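# Fold the laptop shut, keep the desk organiser upright

## Task

Push the laptop's lid down until the laptop is closed, and make sure the desk organiser is still upright, not knocked over, when the scene ends.

## Robot and tools

Robot: two arms, left_arm and right_arm, each with a sixteen-motor four-digit hand (index, middle, ring, thumb). right_arm has a right hand; left_arm has its mirror image, a left hand. Base roots in the scene frame: left_arm at (+0.008, +0.361, 0) m, right_arm at (+0.032, -0.260, 0) m, both turned only slightly about z. A camera stand sits behind the arms.

Frames. Scene frame: origin at table-top height midway between the nominal bases, +x out over the table, +z up, left_arm toward +y (this is not the image left). Fixed cameras and the table use it. Each arm's reported hand pose, velocities, Hand target and motion offsets use that arm's own base frame. Hand point axes: +z runs along straight fingers toward the tips, +y points out of the palm face, +x crosses the palm away from the thumb on the right hand and toward the thumb on the left. The palm face is at y = -0.062 m; straight fingertips reach about 0.12 m past the hand point in +z. A rigid mast by the wrist on the palm side (x +0.05 to +0.10, z -0.16 to -0.11, up to y +0.06; x sign flipped on the left hand) can strike things.

execute_actions(actions, cameras). actions is a list of actions run one after another; each action lasts 0.5 s and is a table of at most 15 rows (one row per 1/30 s step; if fewer, the final row repeats). Every row is 48 numbers, all in [-1, 1], both arms always included, in this order: left dx, dy, dz, rx, ry, rz; left hand's 16 motor goals; left current_limit; left speed; then the same 24 for the right arm. dx..rz are an offset, not a pose: they are measured from that arm's Hand target as it stood when the action began, in the arm's base axes, and each row is counted from that same start, not from the row before. Scale: 1.0 equals 0.6 m for dx, dy, dz and 180 degrees for the rotation vector rx, ry, rz, which turns about the Hand target position. Sending the same offset again moves further. Translations longer than 1.0 in total are shortened.

Hand motor order (per arm): index_mcp, index_abd, index_pip, index_dip, middle_mcp, middle_abd, middle_pip, middle_dip, ring_mcp, ring_abd, ring_pip, ring_dip, thumb_cmc, thumb_axl, thumb_mcp, thumb_ipl. These are absolute goal angles, scaled linearly between each hinge's two stops; a 0 is a real goal, not a hold. Straight values: _mcp +0.75, _abd 0.00, _pip +0.58, _dip +0.70, thumb_cmc +0.71, thumb_axl +0.68, thumb_mcp +0.23, thumb_ipl +0.17; moving toward -1 curls fingers toward the palm and swings the thumb in front of it. current_limit maps -1..+1 to 0..550 mA (floor 11 mA); very low values may not lift a finger. speed sets goal slew to (speed+1)/2 of 8.5 rad/s. Start values are +0.4 and -0.6; whatever was sent last remains. To keep a hand unchanged, echo its hand_goal, hand_current_limit and hand_speed.

cameras: names from cam_high, cam_low, cam_left_wrist, cam_right_wrist (each 896x504), or ["all"], or []. Omitted/null gives all images for an empty actions list and none otherwise. Any wrong name rejects the call. An empty actions list also reports the scene number and full state.

zoom_image(camera, region): enlarges [x0, y0, x1, y1] pixels (top-left origin, at most 504 by 504) of a camera's most recent image. read_manual(section) only gives licence text. finished_scene(scene) ends scene number 1 to 3 irreversibly; the goal must hold with the robot not touching. Scene 1 is practice and may be skipped.

Motion behaviour. Commanded orientation is limited each step to 40 degrees from the measured one; the controller favours position if both cannot be met. Hand target in results is the last command after that limit and is the base for the next offsets. The hand often stops short of it (friction, weight, elbow sag, especially when holding or reaching far); an all-zero action requests the target again, and any remaining gap can be sent as a new offset. Tiny moves may not start. Reported positions may be off by a few cm. Near the first joint's axis, small moves can swing the whole arm. To stop pressing on something, command the target back beyond the hand point.

Result lines: end_effector_position (m) and end_effector_quat_wxyz per arm; Joint positions, velocities ("within noise" when still) and torques (raw, include gravity; numbers 3 and 4 wrap at ±28 N m); hand_goal, hand_measured, hand_current_ma, hand_state per motor (moving, goal, blocked, overload). A finger pushes only while its goal lies past the contact surface. A motor at 495 mA or more for 5 s shuts down for 10 s. MOTOR HOT appears at 85 °C; at 100 °C the arm drops for 30-60 s. Stretching out, holding loads or pushing unreachable poses heats motors, even during thinking. Thinking time lets the scene run on with the last command held.

Avoid: letting the lid slam shut or striking the laptop hard, tipping or shoving the desk organiser, anything leaving the table, pressing or closing one hand on the other arm, hard contact with the table or fixed parts, and arm stops. Lower the lid in a steady, controlled way. Loose objects can occasionally be nudged by outside pushes.

Each tool is called after "Emit:" in YAML: its name, and indented under it one key for each argument.

## Session

Emit:
execute_actions:
  actions: []

Scene clock: 0.00 s.
left_arm: end_effector_position=(+0.5238, -0.4021, +0.2122) hand_goal=(+0.754, +0.000, +0.576, +0.696, +0.754, +0.000, +0.576, +0.696, +0.754, +0.000, +0.576, +0.696, +0.714, +0.678, +0.226, +0.168) hand_measured=(+0.754, +0.000, +0.576, +0.696, +0.754, +0.000, +0.576, +0.696, +0.754, +0.000, +0.576, +0.696, +0.714, +0.678, +0.226, +0.168) hand_current_ma=(+0, +0, +0, +0, +0, +0, +0, +0, +0, +0, +0, +0, +0, +0, +0, +0) hand_state=(goal, goal, goal, goal, goal, goal, goal, goal, goal, goal, goal, goal, goal, goal, goal, goal) hand_current_limit=0.40 hand_speed=-0.60 end_effector_quat_wxyz=(-0.060, +0.935, -0.344, +0.051) | right_arm: end_effector_position=(+0.5245, -0.1984, +0.3575) hand_goal=(+0.754, +0.000, +0.576, +0.696, +0.754, +0.000, +0.576, +0.696, +0.754, +0.000, +0.576, +0.696, +0.714, +0.678, +0.226, +0.168) hand_measured=(+0.754, +0.000, +0.576, +0.696, +0.754, +0.000, +0.576, +0.696, +0.754, +0.000, +0.576, +0.696, +0.714, +0.678, +0.226, +0.168) hand_current_ma=(+0, +0, +0, +0, +0, +0, +0, +0, +0, +0, +0, +0, +0, +0, +0, +0) hand_state=(goal, goal, goal, goal, goal, goal, goal, goal, goal, goal, goal, goal, goal, goal, goal, goal) hand_current_limit=0.40 hand_speed=-0.60 end_effector_quat_wxyz=(+0.229, +0.853, -0.157, +0.442)
Joint positions: left_arm=[-0.559 2.02 2.089 -1.565 -0.139 1.723] | right_arm=[-0.077 1.385 1.306 -0.53 0.495 1.597]
Joint velocities: within noise
Joint torques (N m): no reading
Heat: left arm: hottest wrist pitch 29 °C; right arm: hottest waist 32 °C.
Hand target: left_arm +0.5292, -0.4055, +0.2235; -0.057, +0.935, -0.343, +0.065 | right_arm +0.5291, -0.1988, +0.3778; +0.227, +0.843, -0.162, +0.461

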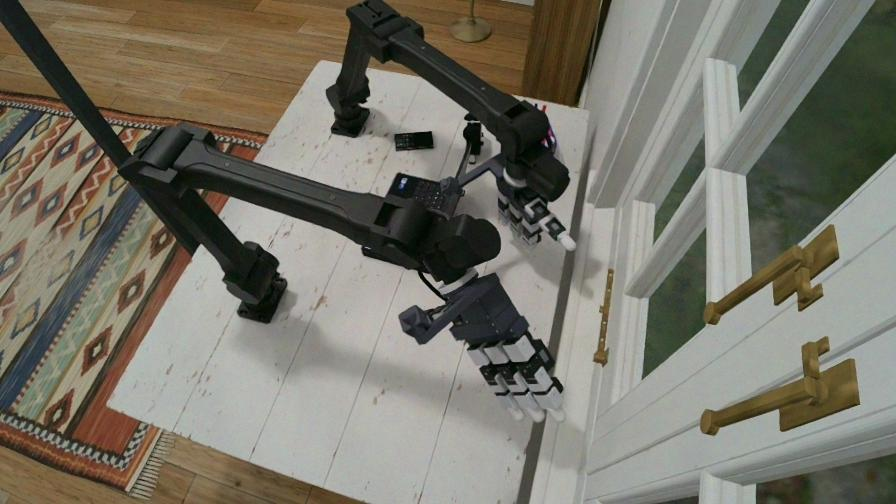

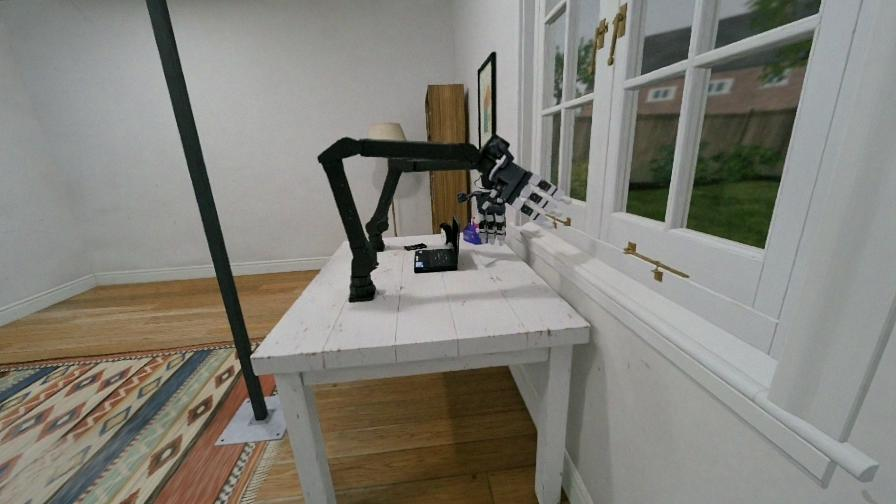

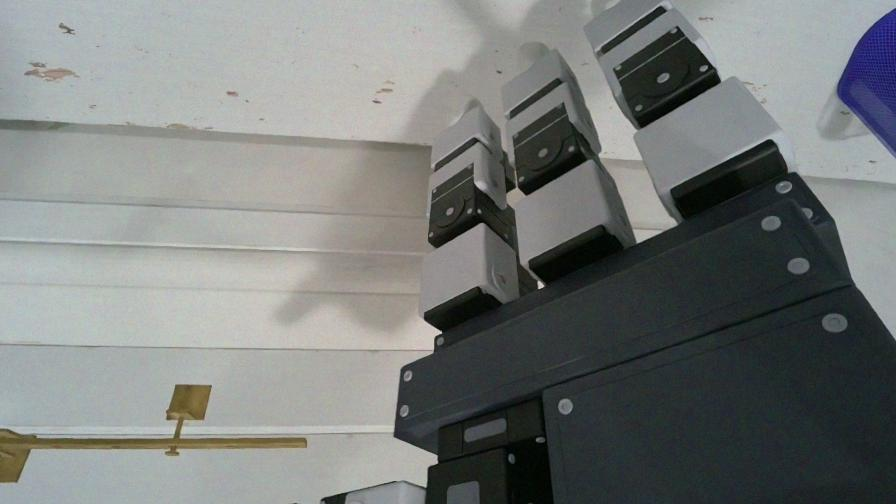

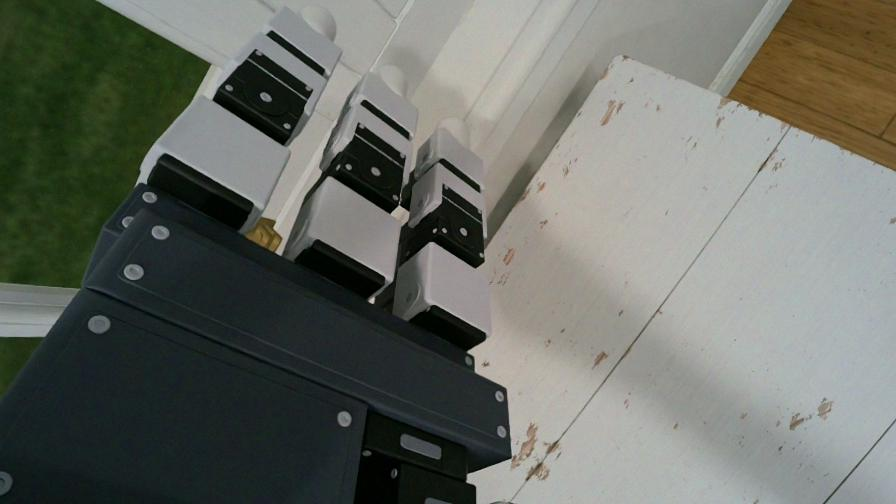

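Emit:
zoom_image:
  camera: "cam_high"
  region: [320, 70, 620, 290]

Emit:
zoom_image:
  camera: "cam_low"
  region: [380, 170, 580, 300]

Scaled by 1.680.

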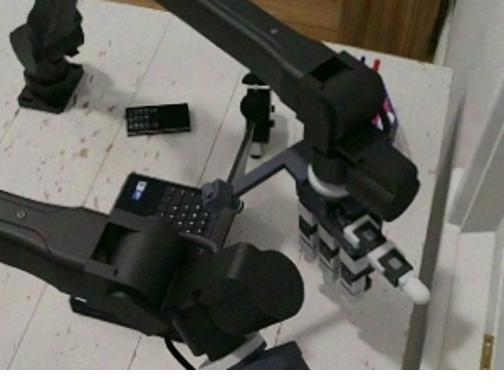

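Scaled by 2.520.

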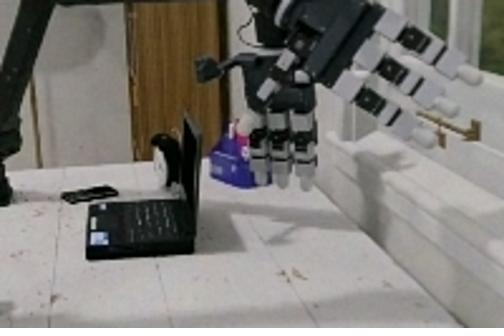

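Emit:
execute_actions:
  actions:
    - [[0,0,0,0,0,0,0.754,0,0.576,0.696,0.754,0,0.576,0.696,0.754,0,0.576,0.696,0.714,0.678,0.226,0.168,0.4,-0.6,-0.1,-0.1,0.03,0,0,0,0.754,0,0.576,0.696,0.754,0,0.576,0.696,0.754,0,0.576,0.696,0.714,0.678,0.226,0.168,0.4,-0.6]]
    - [[0,0,0,0,0,0,0.754,0,0.576,0.696,0.754,0,0.576,0.696,0.754,0,0.576,0.696,0.714,0.678,0.226,0.168,0.4,-0.6,-0.15,-0.1,0.03,0,0,0,0.754,0,0.576,0.696,0.754,0,0.576,0.696,0.754,0,0.576,0.696,0.714,0.678,0.226,0.168,0.4,-0.6]]
    - [[0,0,0,0,0,0,0.754,0,0.576,0.696,0.754,0,0.576,0.696,0.754,0,0.576,0.696,0.714,0.678,0.226,0.168,0.4,-0.6,-0.15,-0.1,0.03,0,0,0,0.754,0,0.576,0.696,0.754,0,0.576,0.696,0.754,0,0.576,0.696,0.714,0.678,0.226,0.168,0.4,-0.6]]
  cameras: ["cam_high","cam_low"]

Scene clock: 11.77 s.
left_arm: end_effector_position=(+0.5238, -0.4021, +0.2122) hand_goal=(+0.754, +0.000, +0.576, +0.696, +0.754, +0.000, +0.576, +0.696, +0.754, +0.000, +0.576, +0.696, +0.714, +0.678, +0.226, +0.168) hand_measured=(+0.754, +0.000, +0.576, +0.696, +0.754, +0.000, +0.576, +0.696, +0.754, +0.000, +0.576, +0.696, +0.714, +0.678, +0.224, +0.168) hand_current_ma=(-1, +0, +1, +0, -1, +0, +1, +0, -1, +0, +1, +0, +0, -1, -4, +0) hand_state=(goal, goal, goal, goal, goal, goal, goal, goal, goal, goal, goal, goal, goal, goal, goal, goal) hand_current_limit=0.40 hand_speed=-0.60 end_effector_quat_wxyz=(-0.060, +0.935, -0.344, +0.051) | right_arm: end_effector_position=(+0.2897, -0.3760, +0.4275) hand_goal=(+0.754, +0.000, +0.576, +0.696, +0.754, +0.000, +0.576, +0.696, +0.754, +0.000, +0.576, +0.696, +0.714, +0.678, +0.226, +0.168) hand_measured=(+0.754, +0.002, +0.576, +0.696, +0.754, +0.002, +0.576, +0.696, +0.754, +0.002, +0.576, +0.696, +0.716, +0.678, +0.226, +0.168) hand_current_ma=(+3, +7, +4, +0, +2, +7, +4, +0, +2, +8, +4, +0, +8, -4, -5, -2) hand_state=(goal, goal, goal, goal, goal, goal, goal, goal, goal, goal, goal, goal, goal, goal, goal, goal) hand_current_limit=0.40 hand_speed=-0.60 end_effector_quat_wxyz=(+0.224, +0.842, -0.164, +0.462)
Joint positions: left_arm=[-0.559 2.02 2.089 -1.565 -0.139 1.723] | right_arm=[-0.769 0.974 1.14 -0.663 -0.11 1.252]
Joint torques (N m): left_arm=[0.03 -17.79 11.73 0.8 -0.02 0.1] | right_arm=[0.38 -5.71 10.28 2.19 -0.17 -0.16]
Heat: left arm: hottest wrist pitch 29 °C; right arm: hottest waist 32 °C.
Hand target: left_arm +0.5292, -0.4055, +0.2235; -0.057, +0.935, -0.343, +0.065 | right_arm +0.2893, -0.3786, +0.4319; +0.227, +0.843, -0.161, +0.461
Off the commanded pose: left_arm 0.013 m, 2 deg | right_arm 0.005 m, 0 deg.
Images, in order (width x height): cam_high 896x504, cam_low 896x504.

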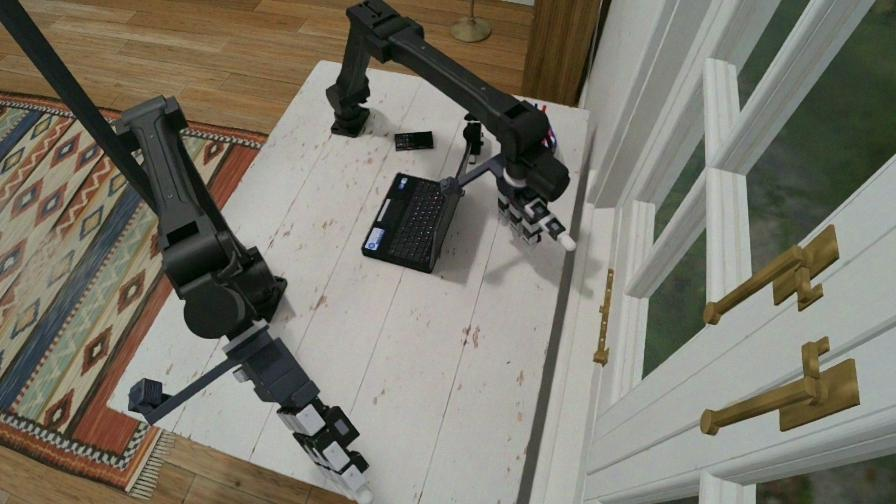

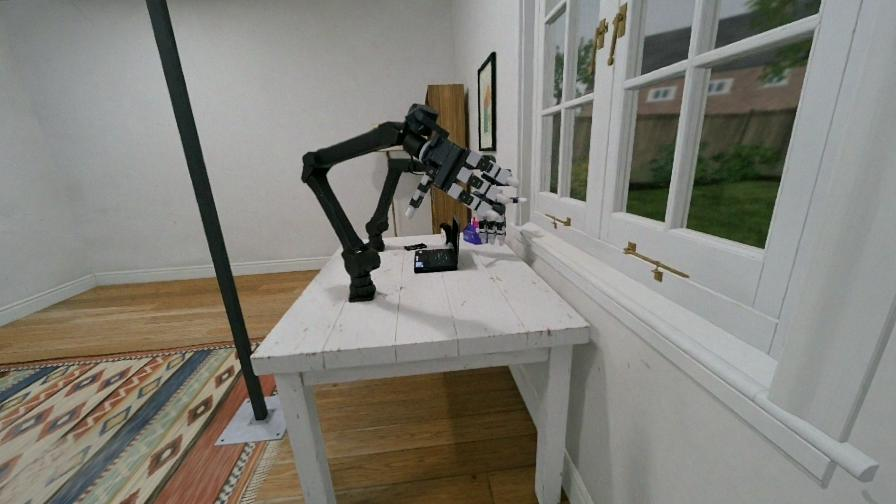

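Emit:
zoom_image:
  camera: "cam_high"
  region: [320, 80, 620, 300]

Emit:
zoom_image:
  camera: "cam_low"
  region: [390, 170, 550, 290]

Scaled by 1.680.

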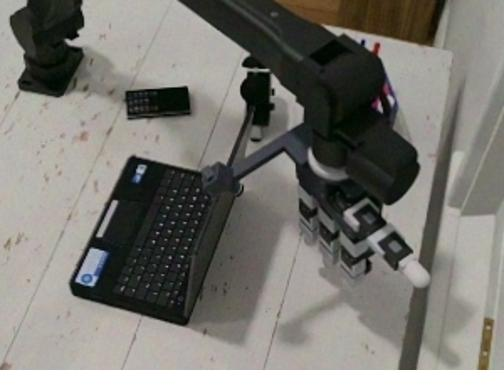

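Scaled by 3.150.

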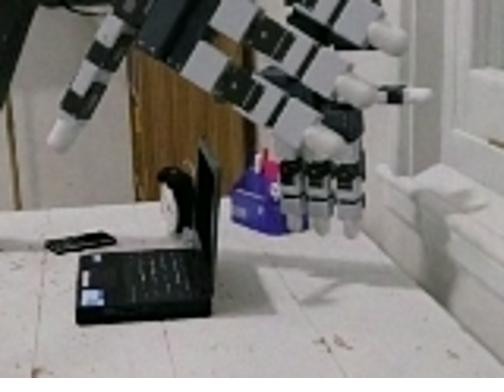

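Emit:
execute_actions:
  actions:
    - [[0.03,0,0.08,0,0,-0.083,0.754,0,0.576,0.696,0.754,0,0.576,0.696,0.754,0,0.576,0.696,0.714,0.678,0.226,0.168,0.4,-0.6,0,0,0,0,0,0,0.754,0,0.576,0.696,0.754,0,0.576,0.696,0.754,0,0.576,0.696,0.714,0.678,0.226,0.168,0.4,-0.6]]
  cameras: ["cam_high","cam_low","cam_left_wrist"]

Scene clock: 44.07 s.
left_arm: end_effector_position=(+0.5385, -0.4064, +0.2578) hand_goal=(+0.754, +0.000, +0.576, +0.696, +0.754, +0.000, +0.576, +0.696, +0.754, +0.000, +0.576, +0.696, +0.714, +0.678, +0.226, +0.168) hand_measured=(+0.752, +0.000, +0.576, +0.696, +0.752, +0.000, +0.576, +0.696, +0.752, +0.000, +0.576, +0.696, +0.714, +0.678, +0.222, +0.168) hand_current_ma=(-2, +0, +1, +0, -1, +0, +1, +0, -2, +0, +1, +0, +0, -1, -6, +0) hand_state=(goal, goal, goal, goal, goal, goal, goal, goal, goal, goal, goal, goal, goal, goal, goal, goal) hand_current_limit=0.40 hand_speed=-0.60 end_effector_quat_wxyz=(-0.047, +0.883, -0.461, +0.072) | right_arm: end_effector_position=(+0.2896, -0.3759, +0.4274) hand_goal=(+0.754, +0.000, +0.576, +0.696, +0.754, +0.000, +0.576, +0.696, +0.754, +0.000, +0.576, +0.696, +0.714, +0.678, +0.226, +0.168) hand_measured=(+0.754, +0.002, +0.576, +0.696, +0.754, +0.002, +0.576, +0.696, +0.754, +0.002, +0.576, +0.696, +0.716, +0.678, +0.226, +0.168) hand_current_ma=(+3, +7, +4, +0, +2, +7, +4, +0, +2, +8, +4, +0, +8, -4, -5, -2) hand_state=(goal, goal, goal, goal, goal, goal, goal, goal, goal, goal, goal, goal, goal, goal, goal, goal) hand_current_limit=0.40 hand_speed=-0.60 end_effector_quat_wxyz=(+0.224, +0.843, -0.164, +0.461)
Joint positions: left_arm=[-0.544 2.133 2.393 -1.693 -0.103 1.995] | right_arm=[-0.769 0.974 1.14 -0.663 -0.11 1.251]
Joint torques (N m): left_arm=[0.79 -18.37 13.75 0.49 0.18 0.16] | right_arm=[0.97 -5.95 10.11 2.61 -0.21 -0.2]
Heat: left arm: hottest elbow 31 °C; right arm: hottest elbow 34 °C.
Hand target: left_arm +0.5471, -0.4055, +0.2716; -0.048, +0.883, -0.462, +0.071 | right_arm +0.2892, -0.3787, +0.4319; +0.227, +0.843, -0.161, +0.461
Off the commanded pose: left_arm 0.016 m, 0 deg | right_arm 0.005 m, 0 deg.
joint sent to its limit (left arm) — joint 4 (wrist pitch), lower limit. The joint targets still meet the commanded pose.
Images, in order (width x height): cam_high 896x504, cam_low 896x504, cam_left_wrist 896x504.

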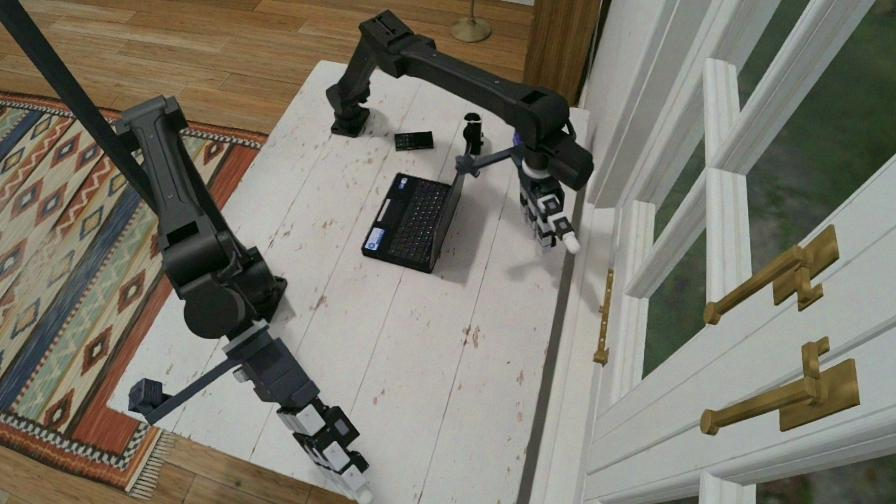

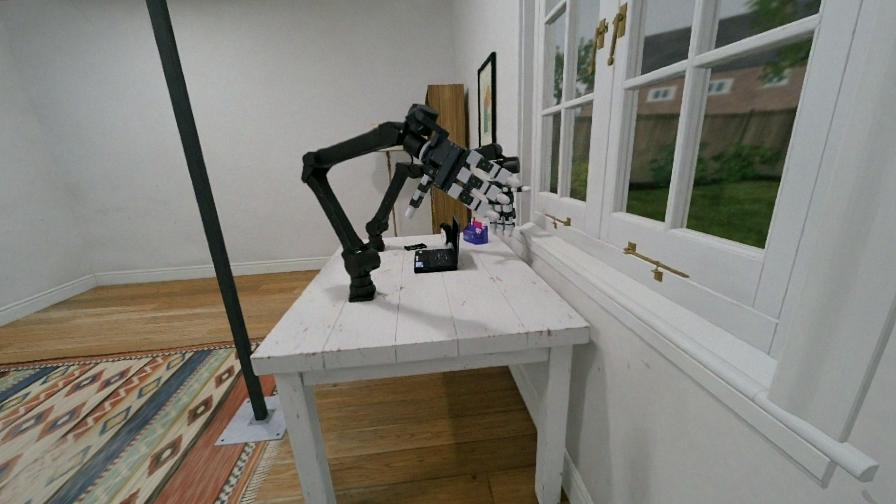

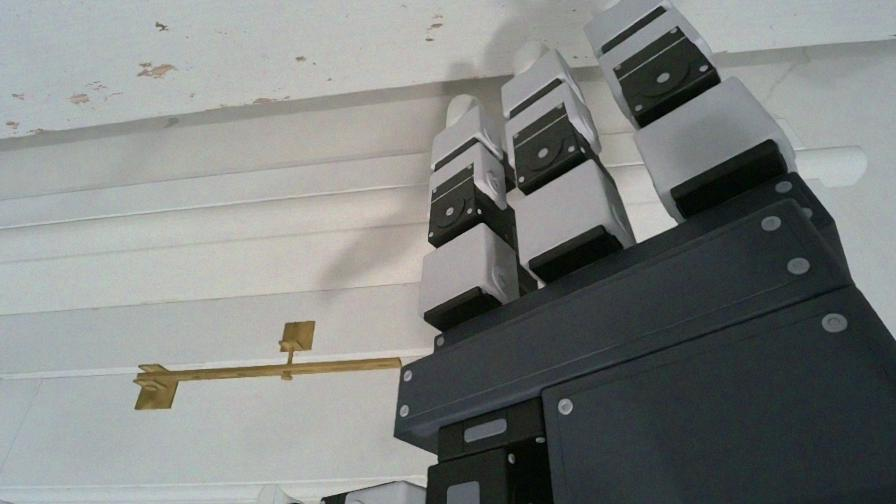

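Emit:
execute_actions:
  actions:
    - [[-0.06,0.04,0.06,0,0,0,0.754,0,0.576,0.696,0.754,0,0.576,0.696,0.754,0,0.576,0.696,0.714,0.678,0.226,0.168,0.4,-0.6,0,0,0,0,0,0,0.754,0,0.576,0.696,0.754,0,0.576,0.696,0.754,0,0.576,0.696,0.714,0.678,0.226,0.168,0.4,-0.6]]
    - [[-0.06,0.03,0.0,0,0,0,0.754,0,0.576,0.696,0.754,0,0.576,0.696,0.754,0,0.576,0.696,0.714,0.678,0.226,0.168,0.4,-0.6,0,0,0,0,0,0,0.754,0,0.576,0.696,0.754,0,0.576,0.696,0.754,0,0.576,0.696,0.714,0.678,0.226,0.168,0.4,-0.6]]
  cameras: ["cam_high","cam_low","cam_left_wrist"]

Emit:
zoom_image:
  camera: "cam_low"
  region: [390, 170, 550, 290]

Emit:
zoom_image:
  camera: "cam_high"
  region: [340, 80, 620, 290]

Scene clock: 56.57 s.
left_arm: end_effector_position=(+0.4731, -0.3658, +0.2990) hand_goal=(+0.754, +0.000, +0.576, +0.696, +0.754, +0.000, +0.576, +0.696, +0.754, +0.000, +0.576, +0.696, +0.714, +0.678, +0.226, +0.168) hand_measured=(+0.752, +0.000, +0.576, +0.696, +0.752, +0.000, +0.576, +0.696, +0.752, +0.000, +0.576, +0.696, +0.714, +0.678, +0.222, +0.168) hand_current_ma=(-2, +0, +1, +0, -2, +0, +1, +0, -2, +0, +1, +0, +0, -1, -6, +0) hand_state=(goal, goal, goal, goal, goal, goal, goal, goal, goal, goal, goal, goal, goal, goal, goal, goal) hand_current_limit=0.40 hand_speed=-0.60 end_effector_quat_wxyz=(-0.048, +0.883, -0.464, +0.057) | right_arm: end_effector_position=(+0.2896, -0.3759, +0.4274) hand_goal=(+0.754, +0.000, +0.576, +0.696, +0.754, +0.000, +0.576, +0.696, +0.754, +0.000, +0.576, +0.696, +0.714, +0.678, +0.226, +0.168) hand_measured=(+0.754, +0.002, +0.576, +0.696, +0.754, +0.002, +0.576, +0.696, +0.754, +0.002, +0.576, +0.696, +0.716, +0.678, +0.226, +0.168) hand_current_ma=(+3, +7, +4, +0, +2, +7, +4, +0, +2, +8, +4, +0, +8, -4, -5, -2) hand_state=(goal, goal, goal, goal, goal, goal, goal, goal, goal, goal, goal, goal, goal, goal, goal, goal) hand_current_limit=0.40 hand_speed=-0.60 end_effector_quat_wxyz=(+0.224, +0.843, -0.164, +0.461)
Joint positions: left_arm=[-0.543 1.902 2.135 -1.694 -0.102 2.001] | right_arm=[-0.769 0.974 1.14 -0.663 -0.11 1.251]
Joint torques (N m): left_arm=[0.38 -17.61 9.52 1.36 -0.06 0.13] | right_arm=[0.91 -4.66 10.36 2.33 -0.22 -0.19]
Heat: left arm: hottest elbow 32 °C; right arm: hottest elbow 35 °C.
Hand target: left_arm +0.4752, -0.3633, +0.3076; -0.048, +0.883, -0.462, +0.071 | right_arm +0.2892, -0.3787, +0.4319; +0.227, +0.843, -0.161, +0.461
Off the commanded pose: left_arm 0.009 m, 2 deg | right_arm 0.005 m, 0 deg.
Images, in order (width x height): cam_high 896x504, cam_low 896x504, cam_left_wrist 896x504.

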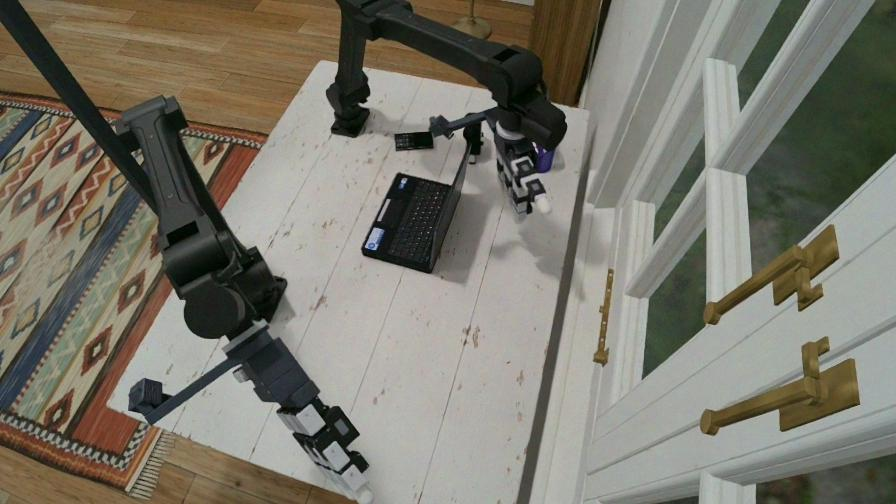

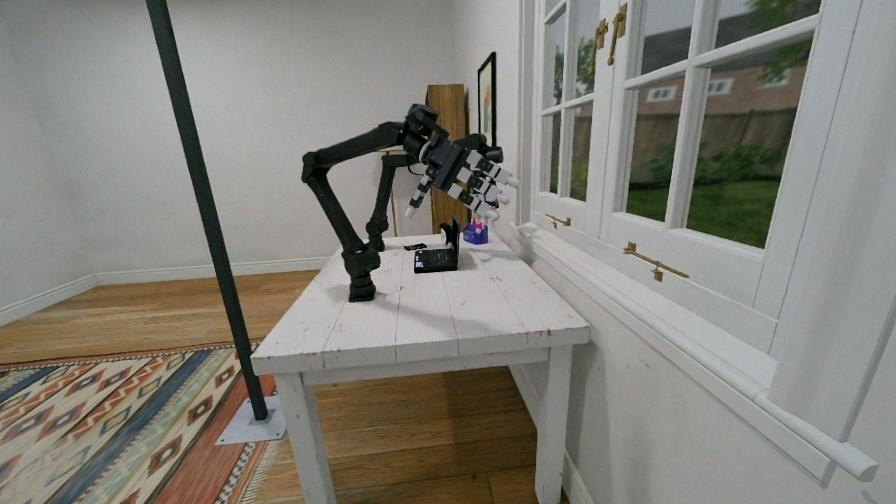

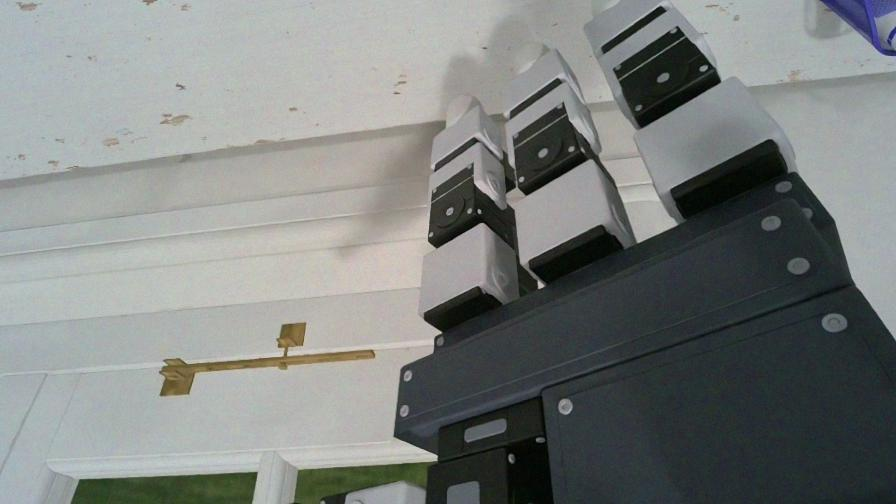

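Scaled by 3.150.

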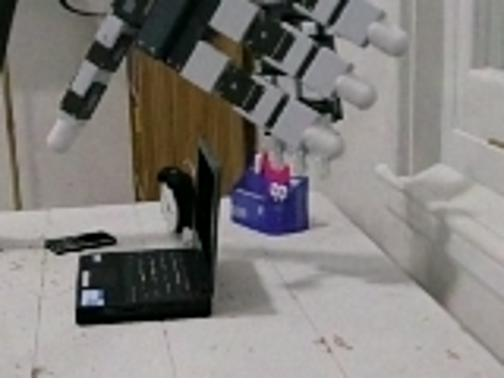

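Scaled by 1.800.

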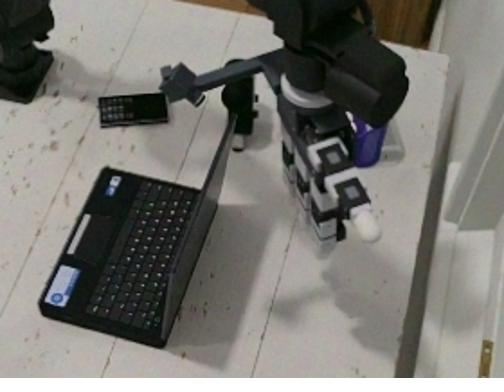

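Emit:
execute_actions:
  actions:
    - [[-0.03,0,0.0,0,0,0,0.754,0,0.576,0.696,0.754,0,0.576,0.696,0.754,0,0.576,0.696,0.714,0.678,0.226,0.168,0.4,-0.6,-0.1,-0.05,0.15,0,0,0,0.754,0,0.576,0.696,0.754,0,0.576,0.696,0.754,0,0.576,0.696,0.714,0.678,0.226,0.168,0.4,-0.6]]
    - [[-0.02,0,0.0,0,0,0,0.754,0,0.576,0.696,0.754,0,0.576,0.696,0.754,0,0.576,0.696,0.714,0.678,0.226,0.168,0.4,-0.6,-0.1,-0.05,0.1,0,0,0,0.754,0,0.576,0.696,0.754,0,0.576,0.696,0.754,0,0.576,0.696,0.714,0.678,0.226,0.168,0.4,-0.6]]
  cameras: ["cam_high","cam_low","cam_left_wrist"]

Emit:
zoom_image:
  camera: "cam_low"
  region: [390, 170, 550, 290]

Emit:
zoom_image:
  camera: "cam_high"
  region: [340, 80, 620, 290]

Scene clock: 61.40 s.
left_arm: end_effector_position=(+0.4471, -0.3593, +0.2993) hand_goal=(+0.754, +0.000, +0.576, +0.696, +0.754, +0.000, +0.576, +0.696, +0.754, +0.000, +0.576, +0.696, +0.714, +0.678, +0.226, +0.168) hand_measured=(+0.752, +0.000, +0.576, +0.696, +0.752, +0.000, +0.576, +0.696, +0.752, +0.000, +0.576, +0.696, +0.714, +0.678, +0.222, +0.168) hand_current_ma=(-2, +0, +1, +0, -2, +0, +1, +0, -2, +0, +1, +0, +0, -1, -6, +0) hand_state=(goal, goal, goal, goal, goal, goal, goal, goal, goal, goal, goal, goal, goal, goal, goal, goal) hand_current_limit=0.40 hand_speed=-0.60 end_effector_quat_wxyz=(-0.048, +0.884, -0.462, +0.057) | right_arm: end_effector_position=(+0.1729, -0.4380, +0.5468) hand_goal=(+0.754, +0.000, +0.576, +0.696, +0.754, +0.000, +0.576, +0.696, +0.754, +0.000, +0.576, +0.696, +0.714, +0.678, +0.226, +0.168) hand_measured=(+0.756, +0.002, +0.576, +0.696, +0.756, +0.002, +0.576, +0.696, +0.754, +0.002, +0.576, +0.696, +0.716, +0.678, +0.224, +0.168) hand_current_ma=(+6, +7, +4, +0, +5, +7, +4, +0, +5, +8, +4, +0, +9, -4, -7, -2) hand_state=(goal, goal, goal, goal, goal, goal, goal, goal, goal, goal, goal, goal, goal, goal, goal, goal) hand_current_limit=0.40 hand_speed=-0.60 end_effector_quat_wxyz=(+0.205, +0.852, -0.172, +0.450)
Joint positions: left_arm=[-0.557 1.819 2.015 -1.66 -0.105 1.984] | right_arm=[-1.212 1.082 1.585 -1.122 -0.495 1.017]
Joint torques (N m): left_arm=[-0.67 -16.26 9.52 1.33 -0.11 0.03] | right_arm=[0.21 -4.72 13.24 2.33 -0.46 -0.16]
Heat: left arm: hottest elbow 32 °C; right arm: hottest elbow 35 °C.
Hand target: left_arm +0.4451, -0.3635, +0.3076; -0.048, +0.883, -0.462, +0.072 | right_arm +0.1693, -0.4386, +0.5819; +0.227, +0.843, -0.161, +0.461
Off the commanded pose: left_arm 0.009 m, 2 deg | right_arm 0.035 m, 3 deg.
Images, in order (width x height): cam_high 896x504, cam_low 896x504, cam_left_wrist 896x504.

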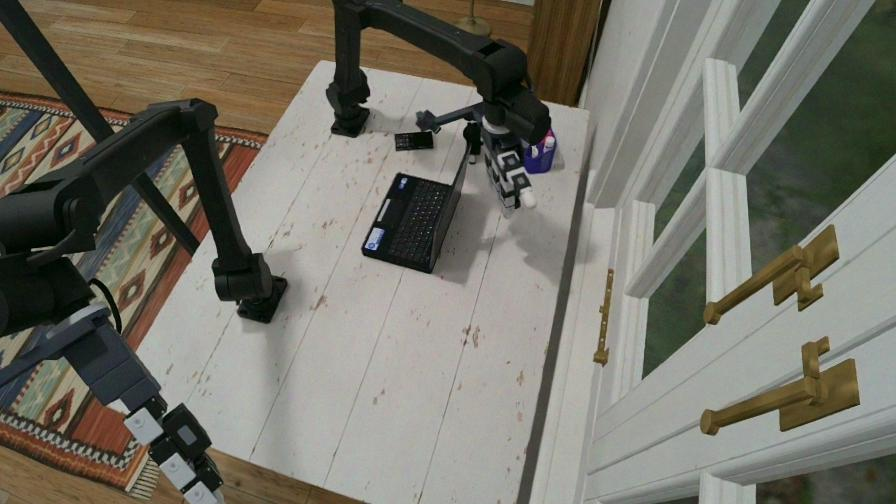

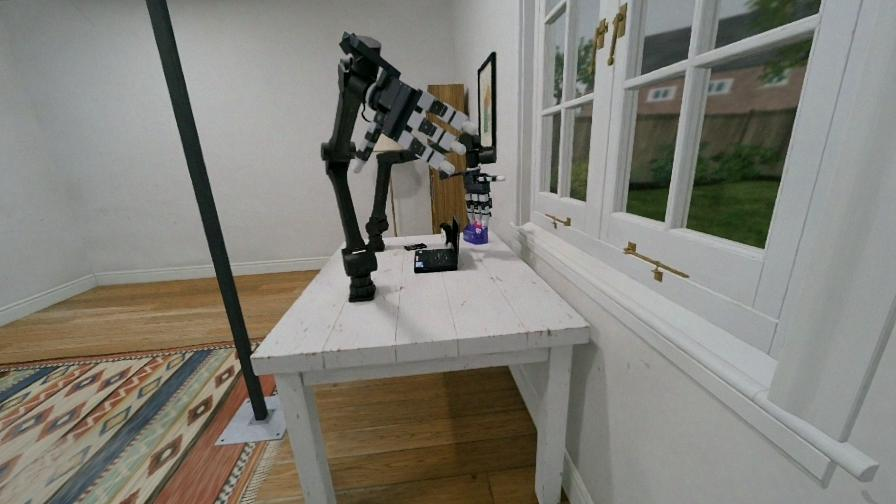

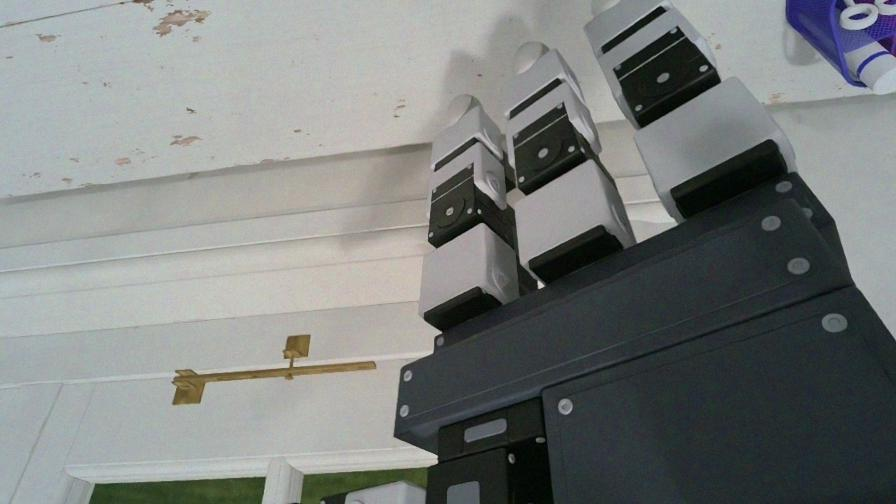

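Scaled by 3.150.

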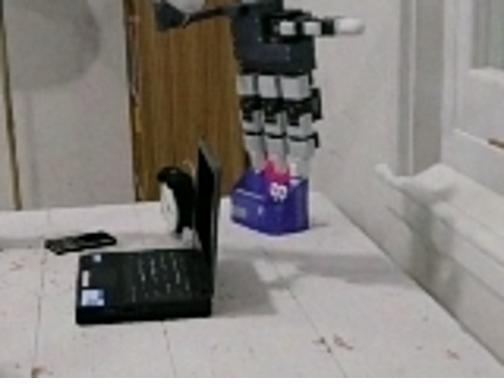

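Scaled by 1.800.

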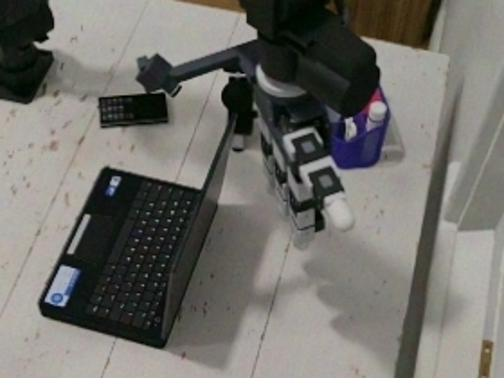

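Emit:
execute_actions:
  actions:
    - [[-0.05,0,0.0,0,0,0,0.754,0,0.576,0.696,0.754,0,0.576,0.696,0.754,0,0.576,0.696,0.714,0.678,0.226,0.168,0.4,-0.6,0,0,0,0,0,0,0.754,0,0.576,0.696,0.754,0,0.576,0.696,0.754,0,0.576,0.696,0.714,0.678,0.226,0.168,0.4,-0.6]]
  cameras: ["cam_high","cam_low"]

Emit:
zoom_image:
  camera: "cam_low"
  region: [390, 170, 550, 290]

Emit:
zoom_image:
  camera: "cam_high"
  region: [340, 80, 620, 290]

Scene clock: 67.27 s.
left_arm: end_effector_position=(+0.4149, -0.3601, +0.3037) hand_goal=(+0.754, +0.000, +0.576, +0.696, +0.754, +0.000, +0.576, +0.696, +0.754, +0.000, +0.576, +0.696, +0.714, +0.678, +0.226, +0.168) hand_measured=(+0.752, +0.000, +0.576, +0.696, +0.752, +0.000, +0.576, +0.696, +0.752, +0.000, +0.576, +0.696, +0.714, +0.678, +0.222, +0.168) hand_current_ma=(-2, +0, +1, +0, -2, +0, +1, +0, -2, +0, +1, +0, +0, -1, -6, +0) hand_state=(goal, goal, goal, goal, goal, goal, goal, goal, goal, goal, goal, goal, goal, goal, goal, goal) hand_current_limit=0.40 hand_speed=-0.60 end_effector_quat_wxyz=(-0.048, +0.883, -0.464, +0.061) | right_arm: end_effector_position=(+0.1729, -0.4374, +0.5460) hand_goal=(+0.754, +0.000, +0.576, +0.696, +0.754, +0.000, +0.576, +0.696, +0.754, +0.000, +0.576, +0.696, +0.714, +0.678, +0.226, +0.168) hand_measured=(+0.756, +0.002, +0.576, +0.696, +0.756, +0.002, +0.576, +0.696, +0.754, +0.002, +0.576, +0.696, +0.716, +0.678, +0.224, +0.168) hand_current_ma=(+6, +7, +4, +0, +5, +7, +4, +0, +5, +8, +4, +0, +9, -4, -7, -2) hand_state=(goal, goal, goal, goal, goal, goal, goal, goal, goal, goal, goal, goal, goal, goal, goal, goal) hand_current_limit=0.40 hand_speed=-0.60 end_effector_quat_wxyz=(+0.203, +0.853, -0.172, +0.449)
Joint positions: left_arm=[-0.59 1.737 1.912 -1.635 -0.109 1.954] | right_arm=[-1.212 1.082 1.585 -1.126 -0.496 1.015]
Joint torques (N m): left_arm=[-0.5 -14.56 9.57 1.35 -0.11 0.03] | right_arm=[0.73 -5.07 13.44 2.29 -0.49 -0.2]
Heat: left arm: hottest elbow 32 °C; right arm: hottest elbow 35 °C.
Hand target: left_arm +0.4151, -0.3634, +0.3077; -0.049, +0.883, -0.462, +0.071 | right_arm +0.1693, -0.4387, +0.5820; +0.227, +0.843, -0.161, +0.461
Off the commanded pose: left_arm 0.005 m, 1 deg | right_arm 0.036 m, 3 deg.
Images, in order (width x height): cam_high 896x504, cam_low 896x504.

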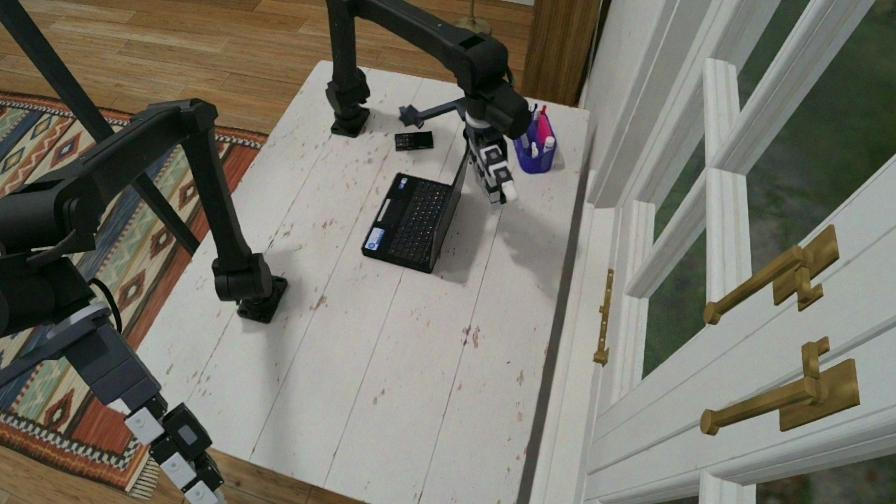

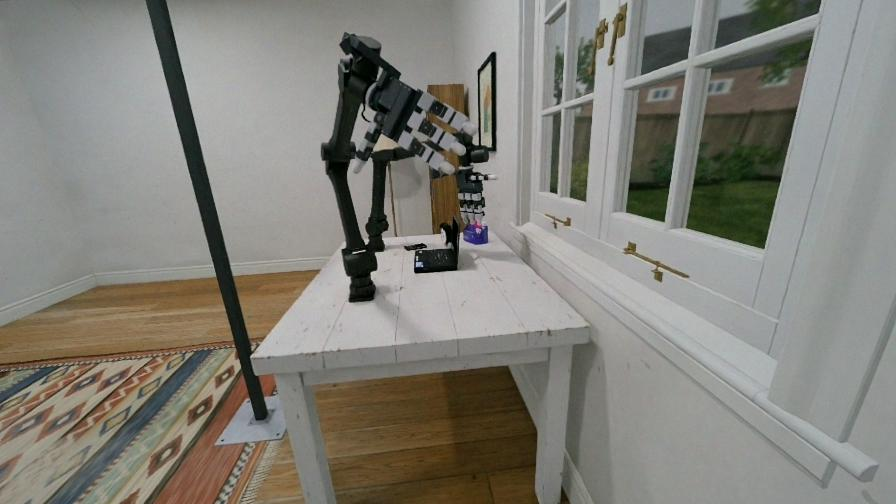

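Scaled by 3.150.

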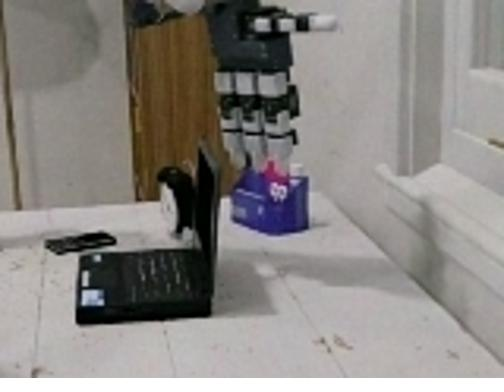

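Scaled by 1.800.

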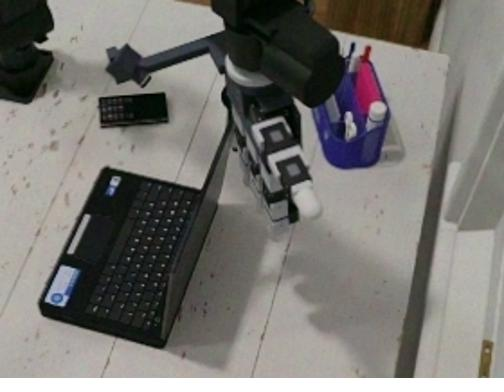

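Emit:
execute_actions:
  actions:
    - [[-0.042,0,0.0,0,0,0,0.754,0,0.576,0.696,0.754,0,0.576,0.696,0.754,0,0.576,0.696,0.714,0.678,0.226,0.168,0.4,-0.6,0,0,0,0,0,0,0.754,0,0.576,0.696,0.754,0,0.576,0.696,0.754,0,0.576,0.696,0.714,0.678,0.226,0.168,0.4,-0.6]]
  cameras: ["cam_high","cam_low"]

Emit:
zoom_image:
  camera: "cam_low"
  region: [390, 170, 550, 290]

Emit:
zoom_image:
  camera: "cam_high"
  region: [340, 80, 620, 290]

Scene clock: 74.00 s.
left_arm: end_effector_position=(+0.3925, -0.3593, +0.3022) hand_goal=(+0.754, +0.000, +0.576, +0.696, +0.754, +0.000, +0.576, +0.696, +0.754, +0.000, +0.576, +0.696, +0.714, +0.678, +0.226, +0.168) hand_measured=(+0.752, +0.000, +0.576, +0.696, +0.752, +0.000, +0.576, +0.696, +0.756, +0.000, +0.578, +0.696, +0.714, +0.678, +0.222, +0.168) hand_current_ma=(-2, +0, +1, +0, -2, +0, +1, +0, +4, +0, +1, +0, +0, -1, -6, +0) hand_state=(goal, goal, goal, goal, goal, goal, goal, goal, goal, goal, goal, goal, goal, goal, goal, goal) hand_current_limit=0.40 hand_speed=-0.60 end_effector_quat_wxyz=(-0.050, +0.883, -0.463, +0.061) | right_arm: end_effector_position=(+0.1729, -0.4374, +0.5460) hand_goal=(+0.754, +0.000, +0.576, +0.696, +0.754, +0.000, +0.576, +0.696, +0.754, +0.000, +0.576, +0.696, +0.714, +0.678, +0.226, +0.168) hand_measured=(+0.756, +0.002, +0.576, +0.696, +0.756, +0.002, +0.576, +0.696, +0.754, +0.002, +0.576, +0.696, +0.716, +0.678, +0.224, +0.168) hand_current_ma=(+6, +7, +4, +0, +5, +7, +4, +0, +5, +8, +4, +0, +9, -4, -7, -2) hand_state=(goal, goal, goal, goal, goal, goal, goal, goal, goal, goal, goal, goal, goal, goal, goal, goal) hand_current_limit=0.40 hand_speed=-0.60 end_effector_quat_wxyz=(+0.203, +0.853, -0.172, +0.449)
Joint positions: left_arm=[-0.614 1.682 1.836 -1.617 -0.114 1.928] | right_arm=[-1.212 1.082 1.585 -1.126 -0.496 1.015]
Joint torques (N m): left_arm=[-0.73 -14.1 9.52 1.21 -0.06 0] | right_arm=[0.44 -5.95 13.5 2.32 -0.47 -0.11]
Heat: left arm: hottest elbow 32 °C; right arm: hottest elbow 35 °C.
Hand target: left_arm +0.3900, -0.3633, +0.3077; -0.049, +0.883, -0.462, +0.071 | right_arm +0.1693, -0.4387, +0.5820; +0.227, +0.843, -0.161, +0.461
Off the commanded pose: left_arm 0.007 m, 1 deg | right_arm 0.036 m, 3 deg.
Images, in order (width x height): cam_high 896x504, cam_low 896x504.

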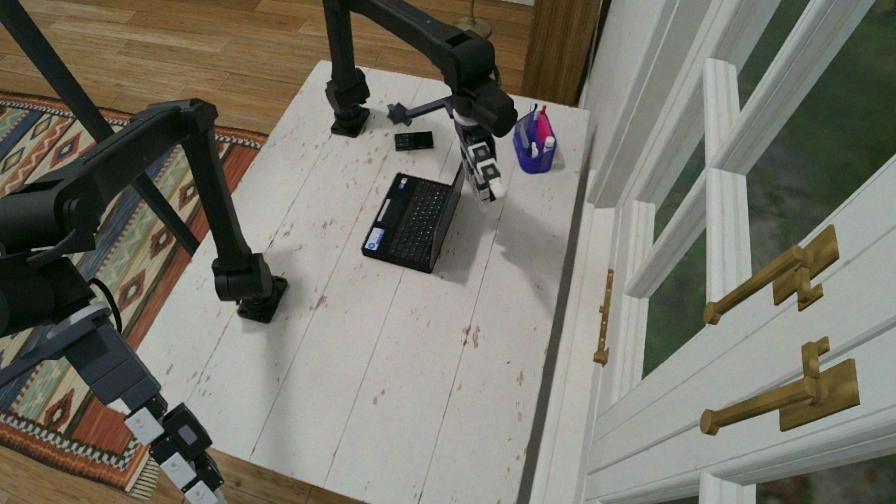

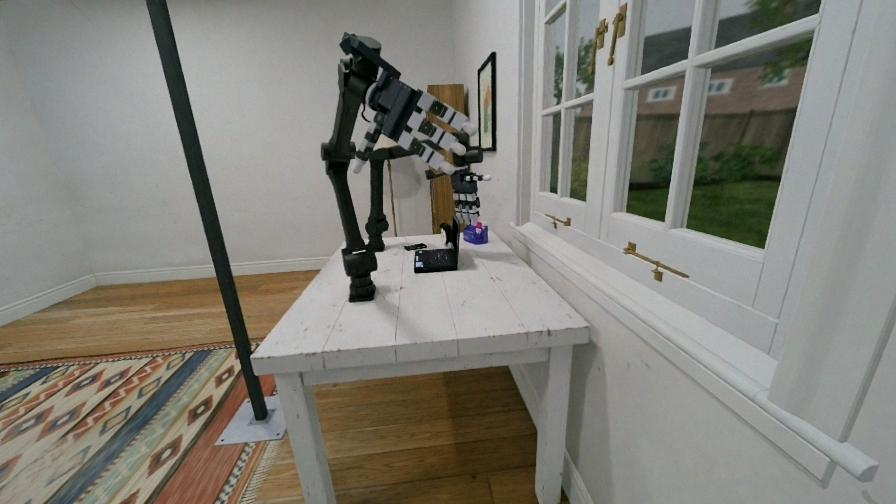

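Scaled by 3.150.

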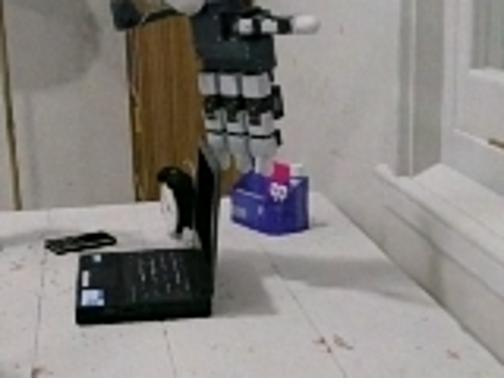

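Scaled by 1.800.

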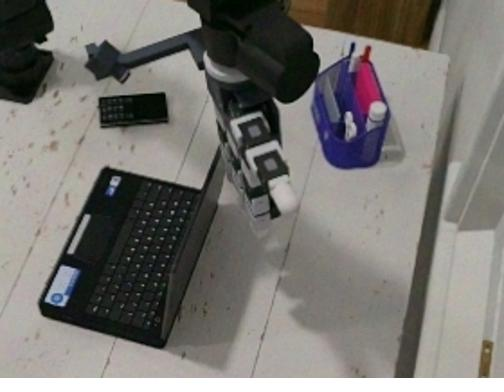

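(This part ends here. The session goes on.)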